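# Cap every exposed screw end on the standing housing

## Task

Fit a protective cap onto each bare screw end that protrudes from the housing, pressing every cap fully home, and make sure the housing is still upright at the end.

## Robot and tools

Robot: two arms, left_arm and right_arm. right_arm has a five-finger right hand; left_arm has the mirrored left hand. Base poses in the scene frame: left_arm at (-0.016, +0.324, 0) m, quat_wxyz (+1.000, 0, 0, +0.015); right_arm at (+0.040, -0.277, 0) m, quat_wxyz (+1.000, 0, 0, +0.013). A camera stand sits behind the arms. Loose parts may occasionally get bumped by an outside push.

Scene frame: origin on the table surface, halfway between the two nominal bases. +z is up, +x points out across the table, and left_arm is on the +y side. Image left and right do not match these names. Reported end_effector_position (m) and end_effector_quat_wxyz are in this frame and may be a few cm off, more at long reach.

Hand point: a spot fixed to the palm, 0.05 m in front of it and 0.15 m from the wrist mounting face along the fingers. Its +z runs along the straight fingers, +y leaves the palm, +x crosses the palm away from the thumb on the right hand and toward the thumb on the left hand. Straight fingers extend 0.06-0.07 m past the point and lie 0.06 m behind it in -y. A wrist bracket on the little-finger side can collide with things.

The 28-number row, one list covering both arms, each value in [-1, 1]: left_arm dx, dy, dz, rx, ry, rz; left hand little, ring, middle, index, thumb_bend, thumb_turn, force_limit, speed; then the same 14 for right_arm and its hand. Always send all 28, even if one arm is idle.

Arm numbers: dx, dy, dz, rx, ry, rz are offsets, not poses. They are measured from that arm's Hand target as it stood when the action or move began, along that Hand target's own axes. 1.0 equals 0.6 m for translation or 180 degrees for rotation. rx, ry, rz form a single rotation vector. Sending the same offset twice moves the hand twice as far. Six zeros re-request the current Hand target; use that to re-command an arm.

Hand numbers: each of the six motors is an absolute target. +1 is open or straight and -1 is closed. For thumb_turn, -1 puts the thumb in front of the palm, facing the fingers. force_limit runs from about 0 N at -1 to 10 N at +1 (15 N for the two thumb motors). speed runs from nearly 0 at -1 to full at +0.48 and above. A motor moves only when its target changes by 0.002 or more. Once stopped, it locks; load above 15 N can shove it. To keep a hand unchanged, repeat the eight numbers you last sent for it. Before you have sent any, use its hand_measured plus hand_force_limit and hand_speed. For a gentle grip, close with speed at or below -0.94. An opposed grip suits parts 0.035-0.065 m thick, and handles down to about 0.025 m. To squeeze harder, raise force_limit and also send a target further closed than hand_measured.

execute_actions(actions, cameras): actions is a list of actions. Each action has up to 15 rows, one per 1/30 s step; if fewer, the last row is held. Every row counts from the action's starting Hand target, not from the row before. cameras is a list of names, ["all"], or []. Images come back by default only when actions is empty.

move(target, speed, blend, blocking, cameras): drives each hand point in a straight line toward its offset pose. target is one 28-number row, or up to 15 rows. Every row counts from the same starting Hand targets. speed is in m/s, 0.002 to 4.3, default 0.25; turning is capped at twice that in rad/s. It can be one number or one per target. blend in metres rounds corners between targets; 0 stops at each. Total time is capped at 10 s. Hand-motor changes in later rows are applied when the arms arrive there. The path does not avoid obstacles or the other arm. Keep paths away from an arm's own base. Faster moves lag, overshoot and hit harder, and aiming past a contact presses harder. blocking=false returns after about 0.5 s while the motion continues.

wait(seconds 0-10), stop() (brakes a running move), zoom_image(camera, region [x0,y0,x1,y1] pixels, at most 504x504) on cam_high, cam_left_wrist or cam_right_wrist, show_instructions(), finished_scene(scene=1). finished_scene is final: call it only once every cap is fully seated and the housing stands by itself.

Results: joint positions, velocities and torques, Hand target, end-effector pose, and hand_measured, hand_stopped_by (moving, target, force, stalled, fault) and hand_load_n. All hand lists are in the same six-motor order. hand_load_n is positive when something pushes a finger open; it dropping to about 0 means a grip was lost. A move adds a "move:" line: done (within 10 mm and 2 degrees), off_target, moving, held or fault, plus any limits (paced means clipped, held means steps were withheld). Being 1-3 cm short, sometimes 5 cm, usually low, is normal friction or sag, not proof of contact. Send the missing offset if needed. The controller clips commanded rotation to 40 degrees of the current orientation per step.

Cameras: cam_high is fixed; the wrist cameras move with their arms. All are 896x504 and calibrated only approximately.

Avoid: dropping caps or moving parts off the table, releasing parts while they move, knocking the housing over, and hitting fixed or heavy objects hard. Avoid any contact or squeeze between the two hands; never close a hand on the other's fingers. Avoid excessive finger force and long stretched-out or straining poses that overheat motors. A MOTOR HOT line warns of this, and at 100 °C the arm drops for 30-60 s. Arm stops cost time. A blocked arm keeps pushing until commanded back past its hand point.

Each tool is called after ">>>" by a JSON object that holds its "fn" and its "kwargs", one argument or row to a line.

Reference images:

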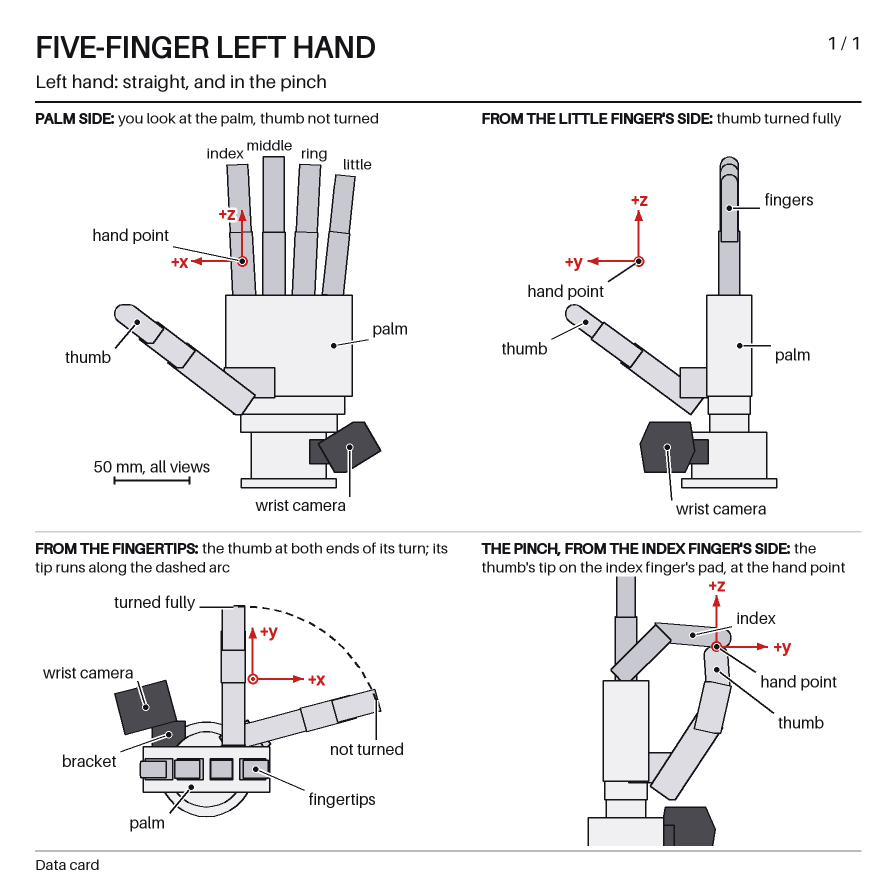

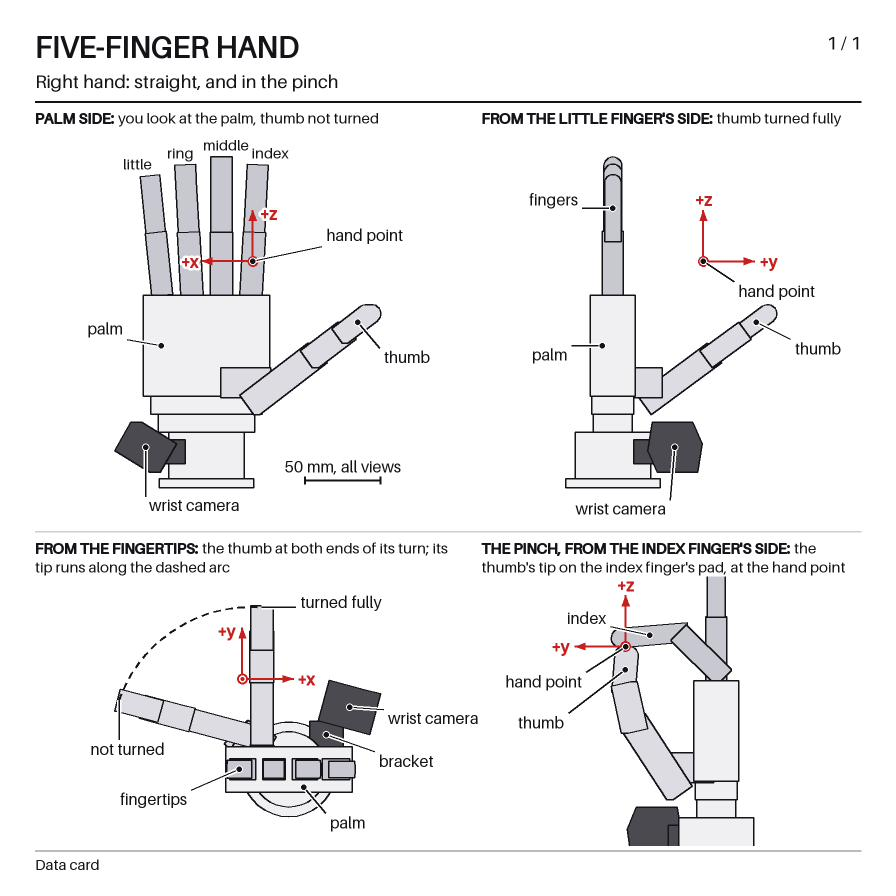

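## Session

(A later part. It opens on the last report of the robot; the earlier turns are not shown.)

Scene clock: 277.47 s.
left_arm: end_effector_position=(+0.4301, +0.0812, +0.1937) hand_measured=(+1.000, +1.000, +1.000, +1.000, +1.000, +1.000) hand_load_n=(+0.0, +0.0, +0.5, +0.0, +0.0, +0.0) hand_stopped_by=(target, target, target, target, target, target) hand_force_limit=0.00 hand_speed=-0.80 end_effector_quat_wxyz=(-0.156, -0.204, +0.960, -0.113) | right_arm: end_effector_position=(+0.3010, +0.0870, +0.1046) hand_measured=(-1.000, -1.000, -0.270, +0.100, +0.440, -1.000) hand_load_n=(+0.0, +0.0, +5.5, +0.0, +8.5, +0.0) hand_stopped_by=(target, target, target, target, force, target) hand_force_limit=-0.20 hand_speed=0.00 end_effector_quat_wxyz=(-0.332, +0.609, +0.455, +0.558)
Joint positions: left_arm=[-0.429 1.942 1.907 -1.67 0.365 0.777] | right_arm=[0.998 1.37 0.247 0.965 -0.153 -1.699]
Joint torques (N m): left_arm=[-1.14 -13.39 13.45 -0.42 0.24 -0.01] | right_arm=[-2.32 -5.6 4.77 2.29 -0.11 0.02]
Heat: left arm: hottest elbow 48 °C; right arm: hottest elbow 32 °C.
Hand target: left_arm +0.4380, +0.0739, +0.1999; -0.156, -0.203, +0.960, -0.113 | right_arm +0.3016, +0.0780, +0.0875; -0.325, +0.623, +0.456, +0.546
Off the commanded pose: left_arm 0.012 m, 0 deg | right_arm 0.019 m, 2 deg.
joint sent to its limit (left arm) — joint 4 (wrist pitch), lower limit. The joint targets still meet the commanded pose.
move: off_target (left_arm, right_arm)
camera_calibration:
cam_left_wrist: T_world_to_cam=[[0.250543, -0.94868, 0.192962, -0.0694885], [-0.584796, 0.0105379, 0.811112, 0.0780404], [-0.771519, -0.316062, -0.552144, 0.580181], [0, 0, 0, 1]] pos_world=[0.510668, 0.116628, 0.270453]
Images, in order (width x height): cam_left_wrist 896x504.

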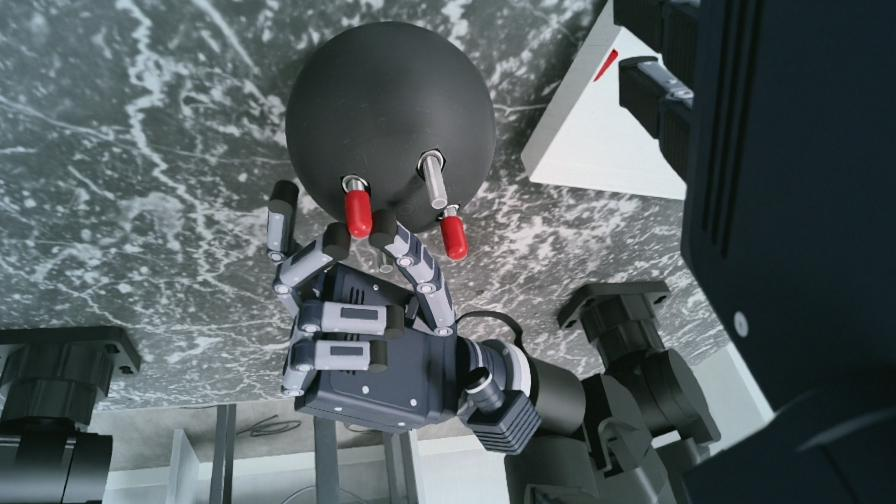

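>>> {"fn": "move", "kwargs": {
  "target": [0,0,0,0,0,0,1,1,1,1,1,1,0,-0.8,-0.00732,-0.0007,0.00144,0,0,0,-1,-1,-0.27,0.1,0.35,-1,-0.2,0],
  "speed": 0.04,
  "cameras": ["cam_left_wrist","cam_right_wrist"]
}}

>>> {"fn": "zoom_image", "kwargs": {
  "camera": "cam_left_wrist",
  "region": [290, 130, 514, 256]
}}

Scene clock: 279.10 s.
left_arm: end_effector_position=(+0.4301, +0.0812, +0.1937) hand_measured=(+1.000, +1.000, +1.000, +1.000, +1.000, +1.000) hand_load_n=(+0.0, +0.0, +0.0, +0.0, +0.0, +0.0) hand_stopped_by=(target, target, target, target, target, target) hand_force_limit=0.00 hand_speed=-0.80 end_effector_quat_wxyz=(-0.156, -0.204, +0.960, -0.113) | right_arm: end_effector_position=(+0.3016, +0.0878, +0.1036) hand_measured=(-1.000, -1.000, -0.270, +0.100, +0.440, -1.000) hand_load_n=(+0.0, +0.0, +5.5, +0.0, +9.0, -0.5) hand_stopped_by=(target, target, target, target, force, target) hand_force_limit=-0.20 hand_speed=0.00 end_effector_quat_wxyz=(-0.333, +0.606, +0.455, +0.562)
Joint positions: left_arm=[-0.429 1.942 1.907 -1.67 0.365 0.777] | right_arm=[0.998 1.392 0.245 0.997 -0.153 -1.704]
Joint torques (N m): left_arm=[-1.73 -12.98 13.33 -0.44 0.23 -0.02] | right_arm=[-2.32 -5.42 4.44 2.1 -0.1 0.08]
Heat: left arm: hottest elbow 48 °C; right arm: hottest elbow 32 °C.
Hand target: left_arm +0.4380, +0.0739, +0.1999; -0.156, -0.203, +0.960, -0.113 | right_arm +0.3015, +0.0779, +0.0830; -0.325, +0.623, +0.456, +0.546
Off the commanded pose: left_arm 0.012 m, 0 deg | right_arm 0.023 m, 3 deg.
joint sent to its limit (left arm) — joint 4 (wrist pitch), lower limit. The joint targets still meet the commanded pose.
move: off_target (left_arm, right_arm)
camera_calibration:
cam_left_wrist: T_world_to_cam=[[0.250543, -0.94868, 0.192962, -0.0694885], [-0.584796, 0.0105379, 0.811112, 0.0780404], [-0.771519, -0.316062, -0.552144, 0.580181], [0, 0, 0, 1]] pos_world=[0.510668, 0.116628, 0.270453]
cam_right_wrist: T_world_to_cam=[[0.870023, -0.301387, 0.39016, -0.276855], [0.0281236, -0.759755, -0.649601, 0.112506], [0.492208, 0.576141, -0.652528, -0.0157929], [0, 0, 0, 1]] pos_world=[0.24548, 0.0111354, 0.170797]
Images, in order (width x height): cam_left_wrist 896x504, cam_right_wrist 896x504.

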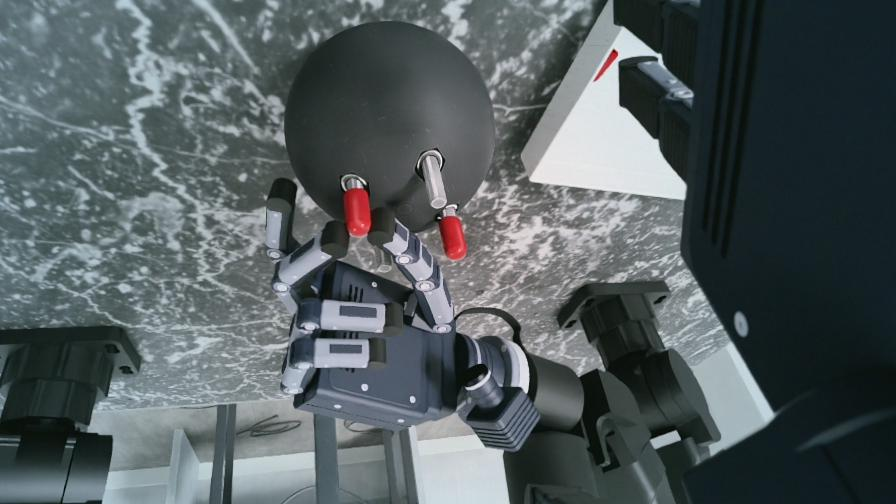

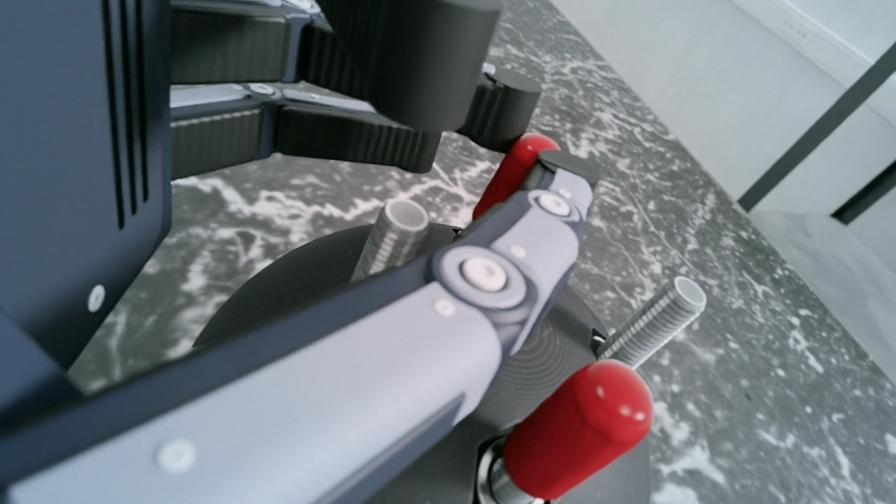

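Scaled by 2.250.

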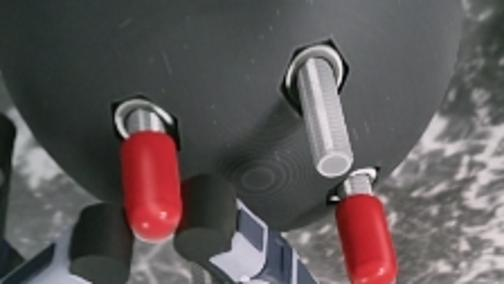

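>>> {"fn": "move", "kwargs": {
  "target": [0,0,0,0,0,0,1,1,1,1,1,1,0,-0.8,0.03477,-0.00227,0.00653,0,0,0,-1,-1,-0.27,0.1,0.35,-1,-0.2,0],
  "speed": 0.06,
  "cameras": ["cam_left_wrist"]
}}

>>> {"fn": "zoom_image", "kwargs": {
  "camera": "cam_left_wrist",
  "region": [290, 130, 514, 256]
}}

Scene clock: 280.90 s.
left_arm: end_effector_position=(+0.4301, +0.0812, +0.1937) hand_measured=(+1.000, +1.000, +1.000, +1.000, +1.000, +1.000) hand_load_n=(+0.0, +0.0, +0.0, +0.0, -0.5, +0.0) hand_stopped_by=(target, target, target, target, target, target) hand_force_limit=0.00 hand_speed=-0.80 end_effector_quat_wxyz=(-0.156, -0.204, +0.960, -0.113) | right_arm: end_effector_position=(+0.3006, +0.0824, +0.1037) hand_measured=(-1.000, -1.000, -0.270, +0.100, +0.440, -1.000) hand_load_n=(+0.0, +0.0, +6.5, +0.0, +7.5, +1.0) hand_stopped_by=(target, target, target, target, force, target) hand_force_limit=-0.20 hand_speed=0.00 end_effector_quat_wxyz=(-0.325, +0.617, +0.458, +0.552)
Joint positions: left_arm=[-0.429 1.942 1.907 -1.67 0.365 0.777] | right_arm=[0.998 1.333 0.245 0.904 -0.144 -1.704]
Joint torques (N m): left_arm=[-1.2 -13.27 13.41 -0.42 0.25 0] | right_arm=[-1.08 -7.41 7.77 1.14 0.14 0.09]
Heat: left arm: hottest elbow 48 °C; right arm: hottest elbow 32 °C.
Hand target: left_arm +0.4380, +0.0739, +0.1999; -0.156, -0.203, +0.960, -0.113 | right_arm +0.3015, +0.0864, +0.1024; -0.325, +0.623, +0.456, +0.546
Off the commanded pose: left_arm 0.012 m, 0 deg | right_arm 0.004 m, 1 deg.
joint sent to its limit (left arm) — joint 4 (wrist pitch), lower limit. The joint targets still meet the commanded pose.
move: off_target (left_arm)
camera_calibration:
cam_left_wrist: T_world_to_cam=[[0.250543, -0.94868, 0.192962, -0.0694885], [-0.584796, 0.0105379, 0.811112, 0.0780404], [-0.771519, -0.316062, -0.552144, 0.580181], [0, 0, 0, 1]] pos_world=[0.510668, 0.116628, 0.270453]
Images, in order (width x height): cam_left_wrist 896x504.

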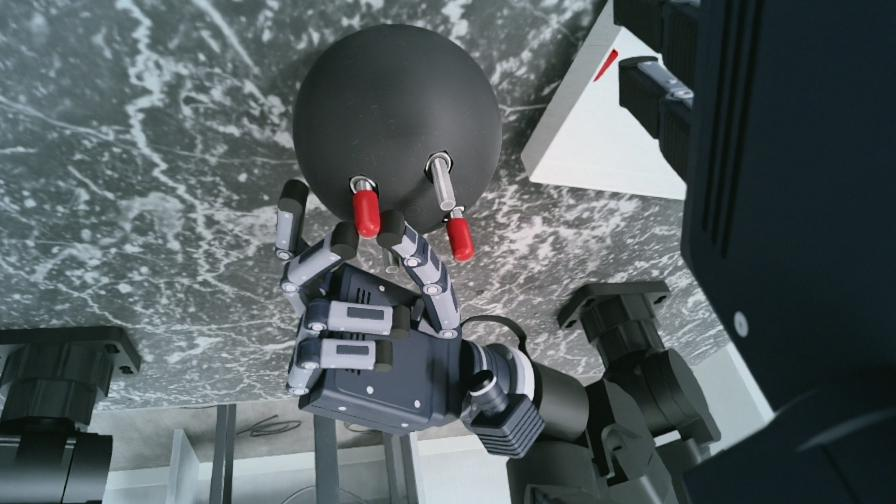

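Scaled by 2.250.

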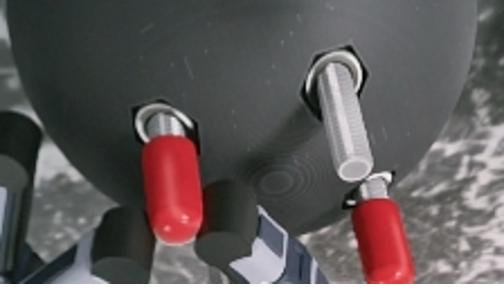

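>>> {"fn": "move", "kwargs": {
  "target": [0,0,0,0,0,0,1,1,1,1,1,1,0,-0.8,0,0,0,0,0,0,-1,-1,-0.15,0.1,0.6,-1,-0.2,-0.3],
  "speed": 0.05,
  "cameras": ["cam_left_wrist","cam_right_wrist"]
}}

>>> {"fn": "zoom_image", "kwargs": {
  "camera": "cam_left_wrist",
  "region": [290, 130, 514, 256]
}}

Scene clock: 281.90 s.
left_arm: end_effector_position=(+0.4301, +0.0812, +0.1937) hand_measured=(+1.000, +1.000, +1.000, +1.000, +1.000, +1.000) hand_load_n=(+0.0, +0.0, +0.0, +0.0, +0.0, +0.0) hand_stopped_by=(target, target, target, target, target, target) hand_force_limit=0.00 hand_speed=-0.80 end_effector_quat_wxyz=(-0.156, -0.204, +0.960, -0.113) | right_arm: end_effector_position=(+0.3007, +0.0813, +0.1010) hand_measured=(-1.000, -1.000, -0.150, +0.100, +0.600, -1.000) hand_load_n=(+0.0, +0.0, +0.0, +0.0, +0.0, +0.5) hand_stopped_by=(target, target, target, target, target, target) hand_force_limit=-0.20 hand_speed=-0.30 end_effector_quat_wxyz=(-0.322, +0.621, +0.458, +0.549)
Joint positions: left_arm=[-0.429 1.942 1.907 -1.67 0.365 0.777] | right_arm=[0.998 1.333 0.245 0.893 -0.141 -1.704]
Joint torques (N m): left_arm=[-1.26 -13.04 13.39 -0.58 0.16 0.01] | right_arm=[-0.97 -7.3 7.9 1.63 0.01 0.1]
Heat: left arm: hottest elbow 48 °C; right arm: hottest elbow 32 °C.
Hand target: left_arm +0.4380, +0.0739, +0.1999; -0.156, -0.203, +0.960, -0.113 | right_arm +0.3015, +0.0864, +0.1026; -0.325, +0.623, +0.456, +0.546
Off the commanded pose: left_arm 0.012 m, 0 deg | right_arm 0.005 m, 1 deg.
joint sent to its limit (left arm) — joint 4 (wrist pitch), lower limit. The joint targets still meet the commanded pose.
move: off_target (left_arm)
camera_calibration:
cam_left_wrist: T_world_to_cam=[[0.250543, -0.94868, 0.192962, -0.0694885], [-0.584796, 0.0105379, 0.811112, 0.0780404], [-0.771519, -0.316062, -0.552144, 0.580181], [0, 0, 0, 1]] pos_world=[0.510668, 0.116628, 0.270453]
cam_right_wrist: T_world_to_cam=[[0.874407, -0.297374, 0.383381, -0.277981], [0.00473757, -0.784892, -0.619615, 0.111987], [0.48517, 0.543612, -0.684906, -0.00525196], [0, 0, 0, 1]] pos_world=[0.245086, 0.00808829, 0.172364]
Images, in order (width x height): cam_left_wrist 896x504, cam_right_wrist 896x504.

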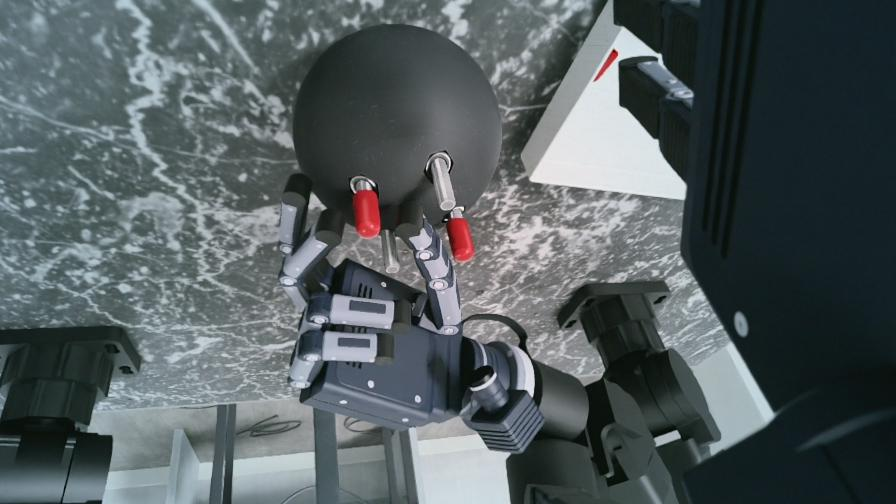

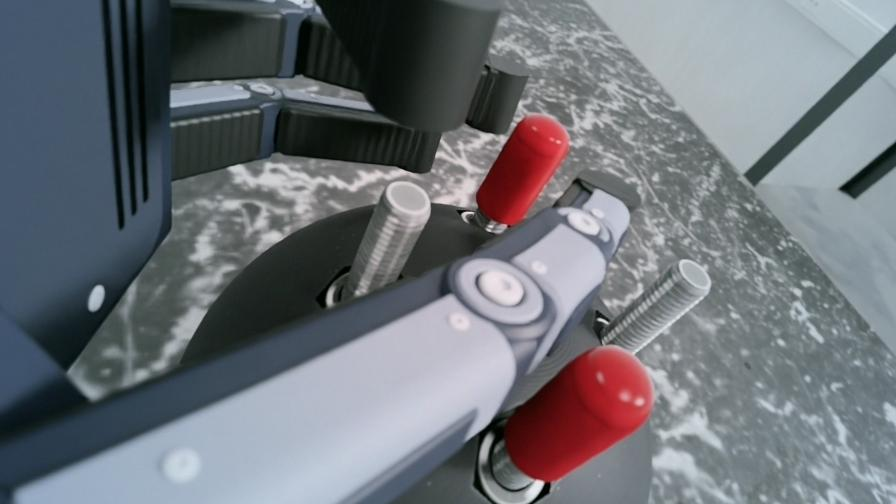

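Scaled by 2.250.

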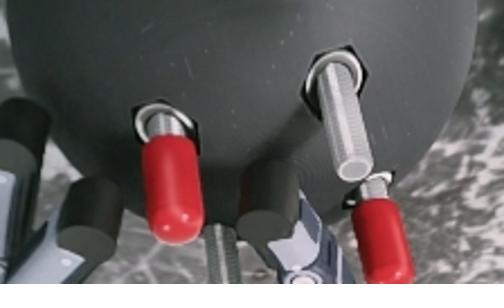

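>>> {"fn": "move", "kwargs": {
  "target": [
    [0,0,0,0,0,0,1,1,1,1,1,1,0,-0.8,0.0637,0.0087,-0.0188,0,0,0,-1,-1,-0.15,0.1,0.6,-1,-0.2,-0.3],
    [0,0,0,0,0,0,1,1,1,1,1,1,0,-0.8,0.1451,0.0164,-0.0348,0,0,0,-1,-1,-0.15,0.1,0.6,-1,-0.2,-0.3]
  ],
  "speed": 0.12,
  "blend": 0.02,
  "cameras": ["cam_left_wrist","cam_right_wrist"]
}}

>>> {"fn": "zoom_image", "kwargs": {
  "camera": "cam_left_wrist",
  "region": [290, 130, 514, 256]
}}

Scene clock: 284.30 s.
left_arm: end_effector_position=(+0.4301, +0.0812, +0.1937) hand_measured=(+1.000, +1.000, +1.000, +1.000, +1.000, +1.000) hand_load_n=(+0.0, +0.0, +0.0, +0.5, +0.0, +0.0) hand_stopped_by=(target, target, target, target, target, target) hand_force_limit=0.00 hand_speed=-0.80 end_effector_quat_wxyz=(-0.156, -0.204, +0.960, -0.113) | right_arm: end_effector_position=(+0.2942, +0.0717, +0.1711) hand_measured=(-1.000, -1.000, -0.150, +0.100, +0.600, -1.000) hand_load_n=(+0.0, +0.0, +0.0, +0.0, +0.0, +0.0) hand_stopped_by=(target, target, target, target, target, target) hand_force_limit=-0.20 hand_speed=-0.30 end_effector_quat_wxyz=(-0.318, +0.629, +0.464, +0.537)
Joint positions: left_arm=[-0.429 1.942 1.907 -1.67 0.365 0.777] | right_arm=[0.998 0.95 0.326 0.398 -0.144 -1.704]
Joint torques (N m): left_arm=[-1.08 -13.8 13.33 -0.58 0.2 -0.02] | right_arm=[-1.55 -5.3 13.65 1.46 -0.15 0.07]
Heat: left arm: hottest elbow 48 °C; right arm: hottest elbow 32 °C.
Hand target: left_arm +0.4380, +0.0739, +0.1999; -0.156, -0.203, +0.960, -0.113 | right_arm +0.3015, +0.0825, +0.1925; -0.325, +0.623, +0.456, +0.546
Off the commanded pose: left_arm 0.012 m, 0 deg | right_arm 0.025 m, 2 deg.
joint sent to its limit (left arm) — joint 4 (wrist pitch), lower limit. The joint targets still meet the commanded pose.
move: off_target (left_arm, right_arm)
camera_calibration:
cam_left_wrist: T_world_to_cam=[[0.250543, -0.94868, 0.192962, -0.0694885], [-0.584796, 0.0105379, 0.811112, 0.0780404], [-0.771519, -0.316062, -0.552144, 0.580181], [0, 0, 0, 1]] pos_world=[0.510668, 0.116628, 0.270453]
cam_right_wrist: T_world_to_cam=[[0.881776, -0.28458, 0.376146, -0.303813], [-0.00331419, -0.801198, -0.598391, 0.147823], [0.471657, 0.5264, -0.70742, 0.0601961], [0, 0, 0, 1]] pos_world=[0.239993, 0.000289464, 0.245318]
Images, in order (width x height): cam_left_wrist 896x504, cam_right_wrist 896x504.

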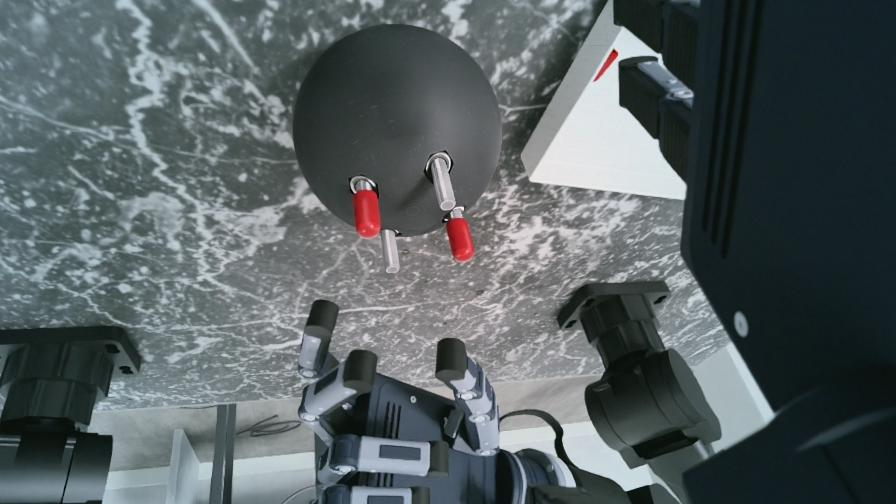

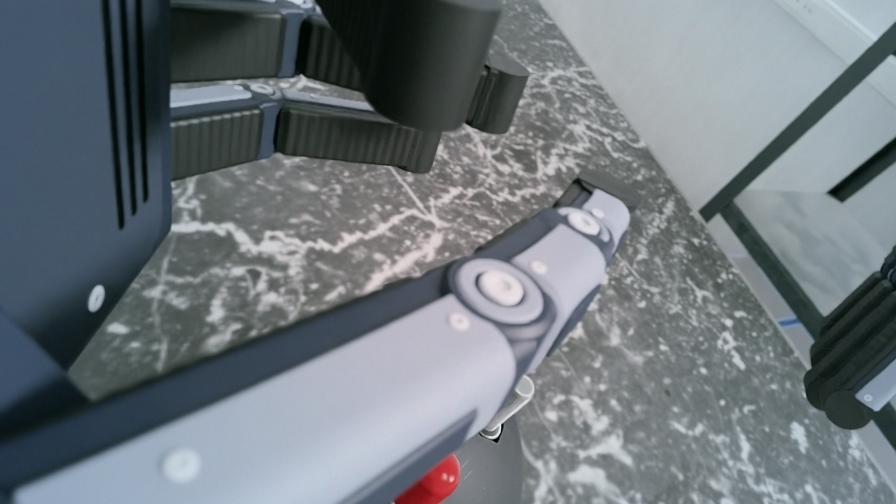

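Scaled by 2.250.

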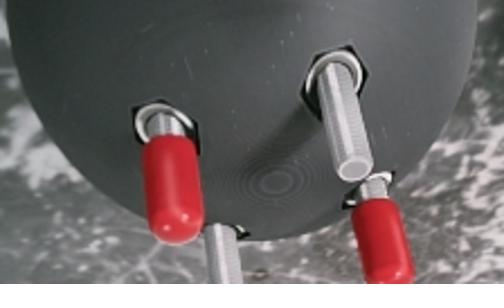

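>>> {"fn": "move", "kwargs": {
  "target": [
    [0,0,0,0,0,0,1,1,1,1,1,1,0,-0.8,-0.0063,0.0161,-0.0887,0,0,0,-1,-1,-0.3,-0.3,0.58,-1,-0.2,0.2],
    [0,0,0,0,0,0,1,1,1,1,1,1,0,-0.8,-0.0418,0.0781,-0.2392,-0.0604,-0.1101,0.237,-1,-1,-0.3,-0.3,0.58,-1,-0.2,0.2],
    [0,0,0,0,0,0,1,1,1,1,1,1,0,-0.8,-0.174,0.1576,-0.3523,-0.1207,-0.2203,0.474,-1,-1,-0.3,-0.3,0.58,-1,-0.2,0.2]
  ],
  "speed": [0.25,0.4,0.35],
  "blend": 0.04,
  "cameras": ["cam_right_wrist"]
}}

Scene clock: 300.60 s.
left_arm: end_effector_position=(+0.4301, +0.0812, +0.1937) hand_measured=(+1.000, +1.000, +1.000, +1.000, +1.000, +1.000) hand_load_n=(+0.0, +0.0, +0.0, +0.0, -0.5, +0.0) hand_stopped_by=(target, target, target, target, target, target) hand_force_limit=0.00 hand_speed=-0.80 end_effector_quat_wxyz=(-0.156, -0.204, +0.960, -0.113) | right_arm: end_effector_position=(+0.2938, -0.1648, +0.1249) hand_measured=(-1.000, -1.000, -0.300, -0.300, +0.580, -1.000) hand_load_n=(+0.0, +0.0, +0.0, +0.0, +0.0, +0.0) hand_stopped_by=(target, target, target, target, target, target) hand_force_limit=-0.20 hand_speed=0.20 end_effector_quat_wxyz=(-0.329, +0.939, -0.100, +0.022)
Joint positions: left_arm=[-0.429 1.942 1.907 -1.67 0.365 0.777] | right_arm=[0.096 1.051 0.767 -1.06 -0.638 -1.163]
Joint torques (N m): left_arm=[-1.67 -13.74 13.16 -0.54 0.23 -0.03] | right_arm=[-2.2 -5.83 13.81 0.24 -0.57 -0.01]
Heat: left arm: hottest elbow 48 °C; right arm: hottest elbow 36 °C.
Hand target: left_arm +0.4380, +0.0739, +0.1999; -0.156, -0.203, +0.960, -0.113 | right_arm +0.3090, -0.1659, +0.1398; -0.332, +0.937, -0.099, +0.035
Off the commanded pose: left_arm 0.012 m, 0 deg | right_arm 0.021 m, 2 deg.
joint sent to its limit (left arm) — joint 4 (wrist pitch), lower limit. The joint targets still meet the commanded pose.
move: off_target (left_arm, right_arm); blend cut to 0.0265 m at target 1
camera_calibration:
cam_right_wrist: T_world_to_cam=[[0.118855, -0.791737, -0.599188, -0.0909716], [-0.861216, -0.382533, 0.334628, 0.135134], [-0.494147, 0.476257, -0.727322, 0.430183], [0, 0, 0, 1]] pos_world=[0.339766, -0.22521, 0.213153]
Images, in order (width x height): cam_right_wrist 896x504.

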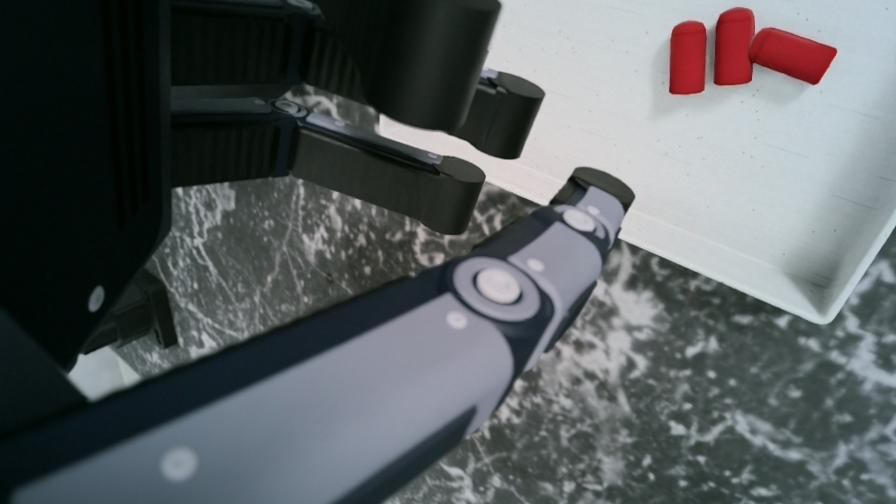

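>>> {"fn": "zoom_image", "kwargs": {
  "camera": "cam_right_wrist",
  "region": [620, 0, 860, 135]
}}

Scaled by 2.100.

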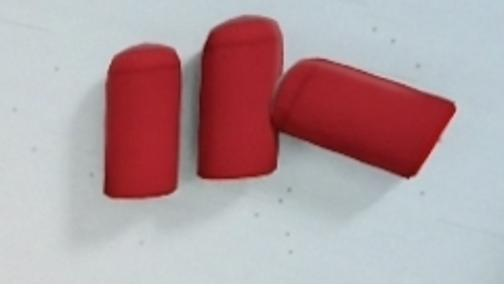

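>>> {"fn": "move", "kwargs": {
  "target": [0,0,0,0,0,0,1,1,1,1,1,1,0,-0.8,-0.0065,0.0848,0.1022,0,-0.0874,-0.1079,-1,-1,-0.3,-0.3,0.58,-1,-0.2,0.2],
  "speed": 0.2,
  "cameras": ["cam_right_wrist"]
}}

Scene clock: 312.03 s.
left_arm: end_effector_position=(+0.4301, +0.0812, +0.1937) hand_measured=(+1.000, +1.000, +1.000, +1.000, +1.000, +1.000) hand_load_n=(+0.0, +0.0, +0.0, -0.5, -0.5, +0.0) hand_stopped_by=(target, target, target, target, target, target) hand_force_limit=0.00 hand_speed=-0.80 end_effector_quat_wxyz=(-0.156, -0.204, +0.960, -0.113) | right_arm: end_effector_position=(+0.3007, -0.1696, +0.0584) hand_measured=(-1.000, -1.000, -0.300, -0.300, +0.580, -1.000) hand_load_n=(+0.0, +0.0, +0.0, +0.0, +0.0, +0.0) hand_stopped_by=(target, target, target, target, target, target) hand_force_limit=-0.20 hand_speed=0.20 end_effector_quat_wxyz=(-0.332, +0.938, +0.096, -0.035)
Joint positions: left_arm=[-0.429 1.942 1.907 -1.67 0.365 0.777] | right_arm=[0.106 1.294 0.767 -1.103 -0.678 -1.665]
Joint torques (N m): left_arm=[-1.14 -12.75 13.18 -0.66 0.24 0.03] | right_arm=[-0.79 -7.53 10 -0.31 -0.59 -0.1]
Motor temperatures (°C): left_arm=[29 31 48 26 24 25] | right_arm=[29 28 37 25 25 21]
Heat: left arm: hottest elbow 48 °C; right arm: hottest elbow 37 °C.
Hand target: left_arm +0.4380, +0.0739, +0.1999; -0.156, -0.203, +0.960, -0.113 | right_arm +0.3050, -0.1660, +0.0602; -0.332, +0.937, +0.106, -0.038
Off the commanded pose: left_arm 0.012 m, 0 deg | right_arm 0.006 m, 1 deg.
joint sent to its limit (left arm) — joint 4 (wrist pitch), lower limit. The joint targets still meet the commanded pose.
move: off_target (left_arm)
camera_calibration:
cam_right_wrist: T_world_to_cam=[[0.4359, -0.671865, -0.598823, -0.210519], [-0.645865, -0.696897, 0.311758, 0.0448659], [-0.626777, 0.250863, -0.737711, 0.389755], [0, 0, 0, 1]] pos_world=[0.365032, -0.207949, 0.147476]
Images, in order (width x height): cam_right_wrist 896x504.

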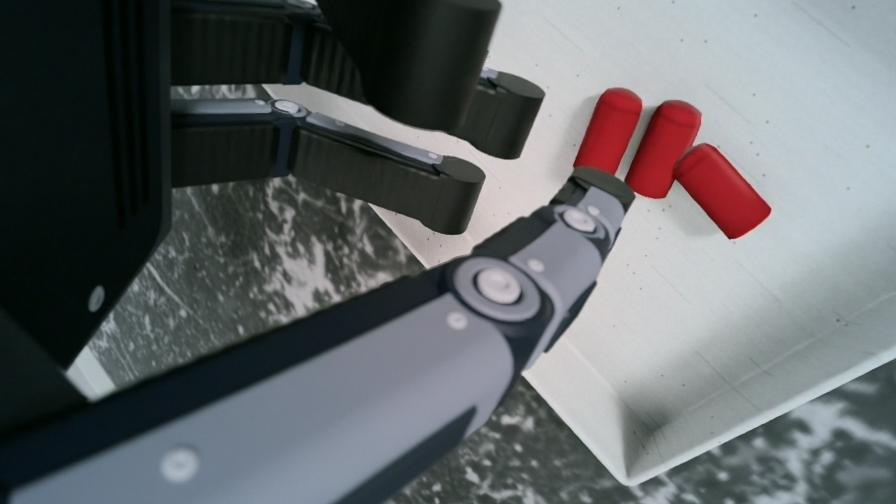

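>>> {"fn": "zoom_image", "kwargs": {
  "camera": "cam_right_wrist",
  "region": [550, 70, 790, 250]
}}

Scaled by 2.100.

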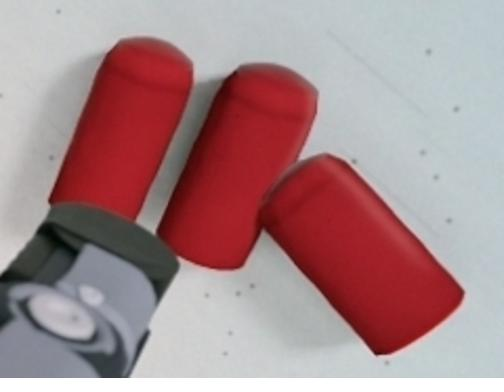

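>>> {"fn": "move", "kwargs": {
  "target": [0,0,0,0,0,0,1,1,1,1,1,1,0,-0.8,0.002,0.0412,0.0528,0,0,0,-1,-1,-0.3,-0.3,0.58,-1,-0.2,0.2],
  "speed": 0.12,
  "cameras": ["cam_right_wrist"]
}}

>>> {"fn": "zoom_image", "kwargs": {
  "camera": "cam_right_wrist",
  "region": [440, 60, 680, 240]
}}

Scene clock: 315.00 s.
left_arm: end_effector_position=(+0.4301, +0.0812, +0.1937) hand_measured=(+1.000, +1.000, +1.000, +1.000, +1.000, +1.000) hand_load_n=(+0.0, +0.0, +0.0, +0.0, +0.0, +0.0) hand_stopped_by=(target, target, target, target, target, target) hand_force_limit=0.00 hand_speed=-0.80 end_effector_quat_wxyz=(-0.156, -0.204, +0.960, -0.113) | right_arm: end_effector_position=(+0.3098, -0.1681, +0.0273) hand_measured=(-1.000, -1.000, -0.300, -0.300, +0.580, -1.000) hand_load_n=(+0.0, +0.0, +0.0, +0.0, +0.0, +0.0) hand_stopped_by=(target, target, target, target, target, target) hand_force_limit=-0.20 hand_speed=0.20 end_effector_quat_wxyz=(-0.332, +0.938, +0.098, -0.031)
Joint positions: left_arm=[-0.429 1.942 1.907 -1.67 0.365 0.777] | right_arm=[0.108 1.369 0.739 -0.994 -0.678 -1.666]
Joint torques (N m): left_arm=[-1.9 -13.39 13.29 -0.57 0.19 -0.05] | right_arm=[-0.21 -8.06 6.98 0.73 -0.58 -0.04]
Heat: left arm: hottest elbow 48 °C; right arm: hottest elbow 37 °C.
Hand target: left_arm +0.4380, +0.0739, +0.1999; -0.156, -0.203, +0.960, -0.113 | right_arm +0.3059, -0.1650, +0.0200; -0.332, +0.937, +0.106, -0.038
Off the commanded pose: left_arm 0.012 m, 0 deg | right_arm 0.009 m, 1 deg.
joint sent to its limit (left arm) — joint 4 (wrist pitch), lower limit. The joint targets still meet the commanded pose.
move: off_target (left_arm)
camera_calibration:
cam_right_wrist: T_world_to_cam=[[0.441711, -0.670468, -0.596124, -0.233617], [-0.646979, -0.698378, 0.306081, 0.0617016], [-0.621538, 0.25048, -0.74226, 0.370528], [0, 0, 0, 1]] pos_world=[0.373408, -0.206351, 0.116878]
Images, in order (width x height): cam_right_wrist 896x504.

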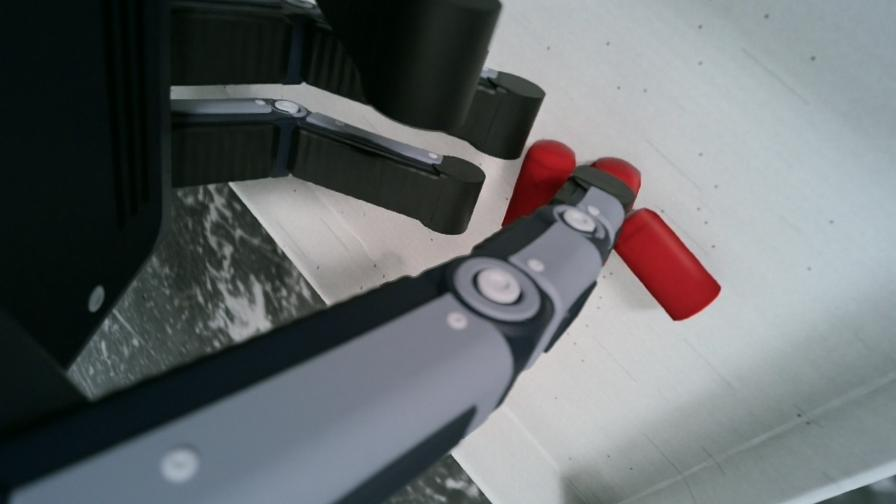

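Scaled by 2.100.

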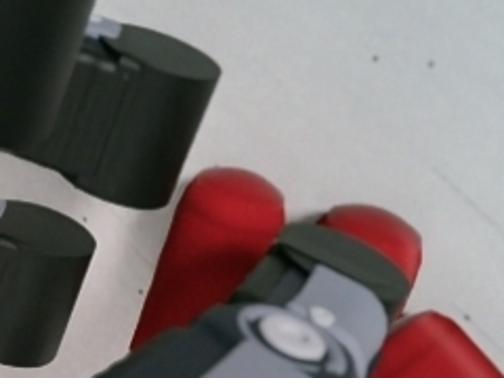

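>>> {"fn": "move", "kwargs": {
  "target": [0,0,0,0,0,0,1,1,1,1,1,1,0,-0.8,-0.0073,0.0097,0.0165,0,0,0,-1,-1,-0.27,-0.3,0.55,-1,-0.2,0.2],
  "speed": 0.06,
  "cameras": ["cam_right_wrist"]
}}

>>> {"fn": "zoom_image", "kwargs": {
  "camera": "cam_right_wrist",
  "region": [440, 60, 680, 240]
}}

Scene clock: 316.77 s.
left_arm: end_effector_position=(+0.4301, +0.0812, +0.1937) hand_measured=(+1.000, +1.000, +1.000, +1.000, +1.000, +1.000) hand_load_n=(+0.0, +0.0, +0.0, +0.0, +0.0, +0.0) hand_stopped_by=(target, target, target, target, target, target) hand_force_limit=0.00 hand_speed=-0.80 end_effector_quat_wxyz=(-0.156, -0.204, +0.960, -0.113) | right_arm: end_effector_position=(+0.3081, -0.1663, +0.0207) hand_measured=(-1.000, -1.000, -0.270, -0.300, +0.550, -1.000) hand_load_n=(+0.0, +0.0, +0.0, +0.0, -0.5, +1.0) hand_stopped_by=(target, target, target, target, target, target) hand_force_limit=-0.20 hand_speed=0.20 end_effector_quat_wxyz=(-0.334, +0.937, +0.102, -0.027)
Joint positions: left_arm=[-0.429 1.942 1.907 -1.67 0.365 0.777] | right_arm=[0.112 1.371 0.721 -0.963 -0.681 -1.666]
Joint torques (N m): left_arm=[-1.44 -13.98 13.27 -0.55 0.22 0] | right_arm=[-0.73 -7.59 6.09 1.11 -0.45 -0.01]
Heat: left arm: hottest elbow 48 °C; right arm: hottest elbow 36 °C.
Hand target: left_arm +0.4380, +0.0739, +0.1999; -0.156, -0.203, +0.960, -0.113 | right_arm +0.3014, -0.1643, +0.0087; -0.332, +0.937, +0.106, -0.038
Off the commanded pose: left_arm 0.012 m, 0 deg | right_arm 0.014 m, 1 deg.
joint sent to its limit (left arm) — joint 4 (wrist pitch), lower limit. The joint targets still meet the commanded pose.
move: off_target (left_arm, right_arm)
camera_calibration:
cam_right_wrist: T_world_to_cam=[[0.45037, -0.665418, -0.595303, -0.237484], [-0.646832, -0.702768, 0.296186, 0.0633367], [-0.615447, 0.251667, -0.746919, 0.362584], [0, 0, 0, 1]] pos_world=[0.371075, -0.204766, 0.110687]
Images, in order (width x height): cam_right_wrist 896x504.

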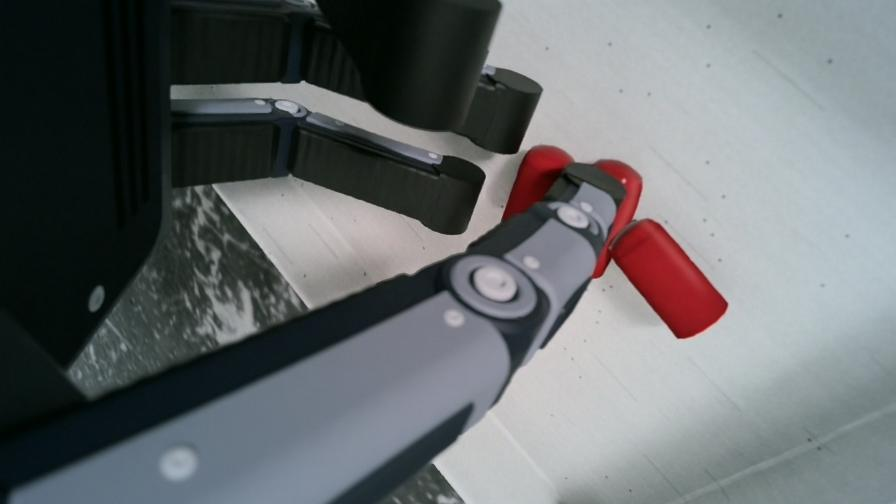

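Scaled by 2.100.

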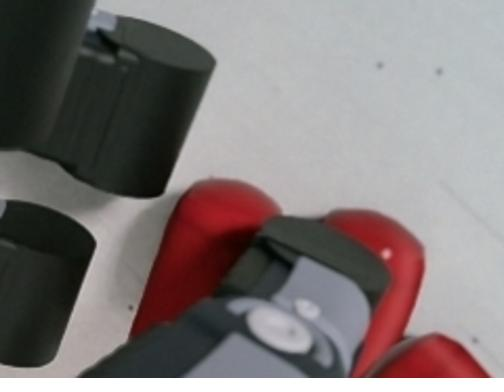

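>>> {"fn": "move", "kwargs": {
  "target": [0,0,0,0,0,0,1,1,1,1,1,1,0,-0.8,-0.0049,0.0044,0.0072,0,0,0,-1,-1,-0.27,-0.3,0.55,-1,-0.2,0.2],
  "speed": 0.05,
  "cameras": ["cam_right_wrist"]
}}

>>> {"fn": "zoom_image", "kwargs": {
  "camera": "cam_right_wrist",
  "region": [440, 60, 740, 285]
}}

Scene clock: 318.73 s.
left_arm: end_effector_position=(+0.4301, +0.0812, +0.1937) hand_measured=(+1.000, +1.000, +1.000, +1.000, +1.000, +1.000) hand_load_n=(+0.0, +0.0, +0.0, +0.0, +0.0, +0.0) hand_stopped_by=(target, target, target, target, target, target) hand_force_limit=0.00 hand_speed=-0.80 end_effector_quat_wxyz=(-0.156, -0.204, +0.960, -0.113) | right_arm: end_effector_position=(+0.3071, -0.1637, +0.0187) hand_measured=(-1.000, -1.000, -0.270, -0.300, +0.550, -1.000) hand_load_n=(+0.0, +0.0, +0.0, +0.0, -2.5, +1.0) hand_stopped_by=(target, target, target, target, target, target) hand_force_limit=-0.20 hand_speed=0.20 end_effector_quat_wxyz=(-0.337, +0.935, +0.104, -0.025)
Joint positions: left_arm=[-0.429 1.942 1.907 -1.67 0.365 0.777] | right_arm=[0.116 1.371 0.713 -0.949 -0.689 -1.664]
Joint torques (N m): left_arm=[-1.55 -13.04 13.44 -0.53 0.25 -0.02] | right_arm=[-0.73 -7.59 5.5 1.14 -0.2 -0.02]
Heat: left arm: hottest elbow 48 °C; right arm: hottest elbow 36 °C.
Hand target: left_arm +0.4380, +0.0739, +0.1999; -0.156, -0.203, +0.960, -0.113 | right_arm +0.2983, -0.1643, +0.0037; -0.332, +0.937, +0.106, -0.038
Off the commanded pose: left_arm 0.012 m, 0 deg | right_arm 0.017 m, 2 deg.
joint sent to its limit (left arm) — joint 4 (wrist pitch), lower limit. The joint targets still meet the commanded pose.
move: off_target (left_arm, right_arm)
camera_calibration:
cam_right_wrist: T_world_to_cam=[[0.454558, -0.659264, -0.598956, -0.236768], [-0.64608, -0.706934, 0.287794, 0.0643471], [-0.613154, 0.256154, -0.74728, 0.35988], [0, 0, 0, 1]] pos_world=[0.36986, -0.202788, 0.108599]
Images, in order (width x height): cam_right_wrist 896x504.

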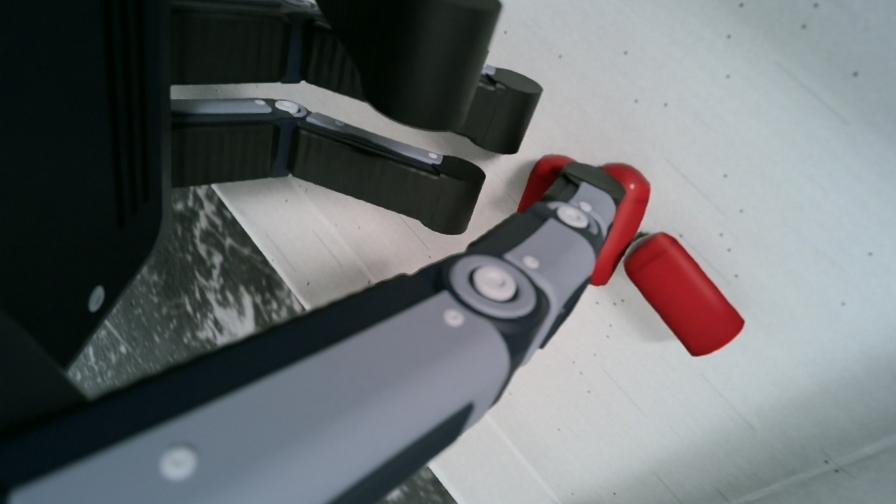

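Scaled by 1.680.

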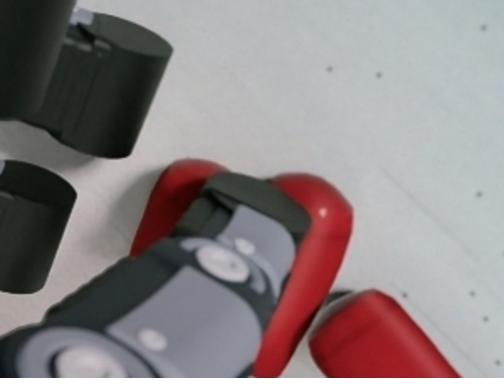

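>>> {"fn": "move", "kwargs": {
  "target": [0,0,0,0,0,0,1,1,1,1,1,1,0,-0.8,-0.0015,0.0082,-0.0003,0,0,0,-1,-1,-0.27,-0.3,0.55,-1,-0.2,0.2],
  "speed": 0.05,
  "cameras": ["cam_right_wrist"]
}}

>>> {"fn": "zoom_image", "kwargs": {
  "camera": "cam_right_wrist",
  "region": [440, 60, 740, 285]
}}

Scene clock: 320.40 s.
left_arm: end_effector_position=(+0.4301, +0.0812, +0.1937) hand_measured=(+1.000, +1.000, +1.000, +1.000, +1.000, +1.000) hand_load_n=(+0.0, +0.0, +0.0, +0.0, +0.0, +0.0) hand_stopped_by=(target, target, target, target, target, target) hand_force_limit=0.00 hand_speed=-0.80 end_effector_quat_wxyz=(-0.156, -0.204, +0.960, -0.113) | right_arm: end_effector_position=(+0.3072, -0.1637, +0.0187) hand_measured=(-1.000, -1.000, -0.270, -0.300, +0.550, -1.000) hand_load_n=(+0.0, +0.0, +0.0, +0.0, -2.5, +0.5) hand_stopped_by=(target, target, target, target, target, target) hand_force_limit=-0.20 hand_speed=0.20 end_effector_quat_wxyz=(-0.337, +0.935, +0.104, -0.025)
Joint positions: left_arm=[-0.429 1.942 1.907 -1.67 0.365 0.777] | right_arm=[0.116 1.371 0.713 -0.949 -0.689 -1.664]
Joint torques (N m): left_arm=[-1.38 -13.63 13.22 -0.53 0.2 -0.01] | right_arm=[-1.67 -6.83 5.16 1.2 -0.14 -0.19]
Heat: left arm: hottest elbow 48 °C; right arm: hottest elbow 36 °C.
Hand target: left_arm +0.4380, +0.0739, +0.1999; -0.156, -0.203, +0.960, -0.113 | right_arm +0.2984, -0.1684, +0.0007; -0.332, +0.937, +0.106, -0.038
Off the commanded pose: left_arm 0.012 m, 0 deg | right_arm 0.021 m, 2 deg.
joint sent to its limit (left arm) — joint 4 (wrist pitch), lower limit. The joint targets still meet the commanded pose.
move: off_target (left_arm, right_arm)
camera_calibration:
cam_right_wrist: T_world_to_cam=[[0.454138, -0.659583, -0.598923, -0.236681], [-0.64648, -0.706529, 0.287889, 0.0645678], [-0.613043, 0.256451, -0.747269, 0.359898], [0, 0, 0, 1]] pos_world=[0.369861, -0.202788, 0.108599]
Images, in order (width x height): cam_right_wrist 896x504.

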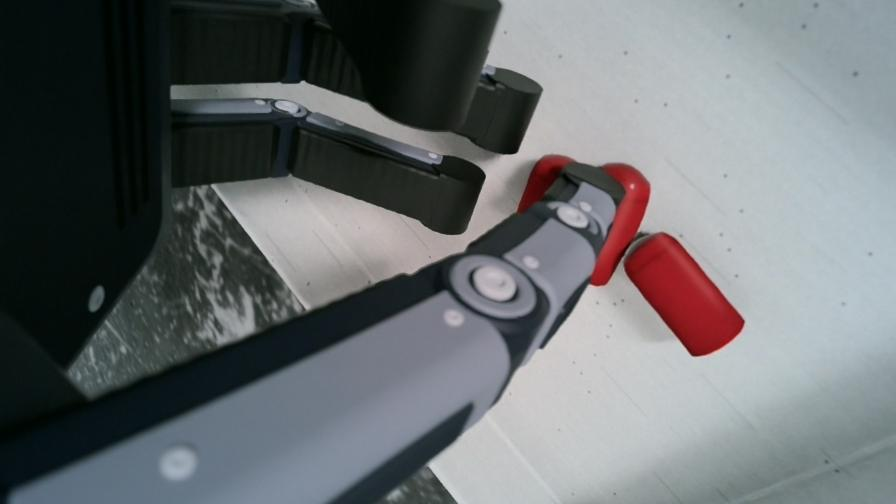

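Scaled by 1.680.

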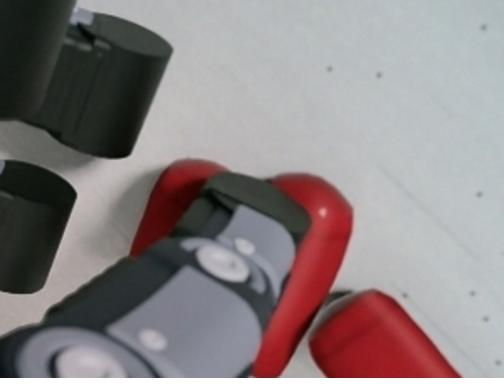

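>>> {"fn": "move", "kwargs": {
  "target": [0,0,0,0,0,0,1,1,1,1,1,1,0,-0.8,0.0052,-0.0083,-0.0042,0,0,0,-1,-1,-0.27,-0.35,0.48,-1,-0.2,-0.7],
  "speed": 0.05,
  "cameras": ["cam_right_wrist"]
}}

>>> {"fn": "zoom_image", "kwargs": {
  "camera": "cam_right_wrist",
  "region": [440, 60, 740, 285]
}}

Scene clock: 322.03 s.
left_arm: end_effector_position=(+0.4301, +0.0812, +0.1937) hand_measured=(+1.000, +1.000, +1.000, +1.000, +1.000, +1.000) hand_load_n=(+0.0, +0.0, +0.0, +0.0, -0.5, +0.0) hand_stopped_by=(target, target, target, target, target, target) hand_force_limit=0.00 hand_speed=-0.80 end_effector_quat_wxyz=(-0.156, -0.204, +0.960, -0.113) | right_arm: end_effector_position=(+0.3072, -0.1637, +0.0187) hand_measured=(-1.000, -1.000, -0.270, -0.350, +0.480, -1.000) hand_load_n=(+0.0, +0.0, +0.0, +0.0, -2.5, +0.5) hand_stopped_by=(target, target, target, target, target, target) hand_force_limit=-0.20 hand_speed=-0.70 end_effector_quat_wxyz=(-0.337, +0.935, +0.104, -0.025)
Joint positions: left_arm=[-0.429 1.942 1.907 -1.67 0.365 0.777] | right_arm=[0.116 1.371 0.713 -0.949 -0.689 -1.664]
Joint torques (N m): left_arm=[-1.44 -13.57 13.23 -0.39 0.23 -0.01] | right_arm=[-1.08 -6.95 6.27 0.72 -0.17 -0.07]
Heat: left arm: hottest elbow 49 °C; right arm: hottest elbow 36 °C.
Hand target: left_arm +0.4380, +0.0739, +0.1999; -0.156, -0.203, +0.960, -0.113 | right_arm +0.3009, -0.1654, +0.0058; -0.332, +0.937, +0.106, -0.038
Off the commanded pose: left_arm 0.012 m, 0 deg | right_arm 0.014 m, 2 deg.
joint sent to its limit (left arm) — joint 4 (wrist pitch), lower limit. The joint targets still meet the commanded pose.
move: off_target (left_arm, right_arm)
camera_calibration:
cam_right_wrist: T_world_to_cam=[[0.454138, -0.659583, -0.598923, -0.236681], [-0.64648, -0.706529, 0.287889, 0.0645678], [-0.613043, 0.256451, -0.747269, 0.359898], [0, 0, 0, 1]] pos_world=[0.369861, -0.202788, 0.108599]
Images, in order (width x height): cam_right_wrist 896x504.

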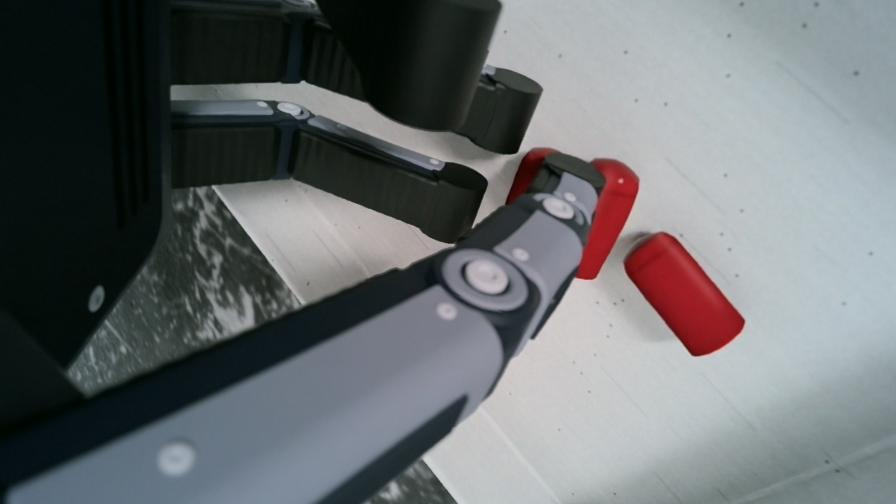

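Scaled by 1.680.

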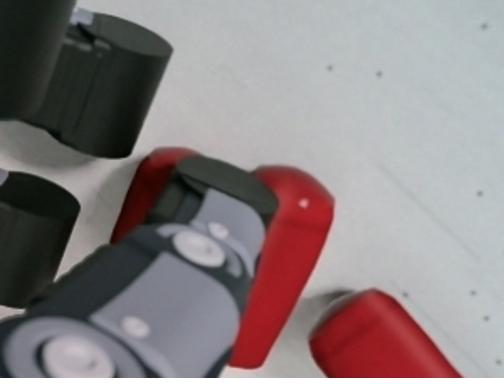

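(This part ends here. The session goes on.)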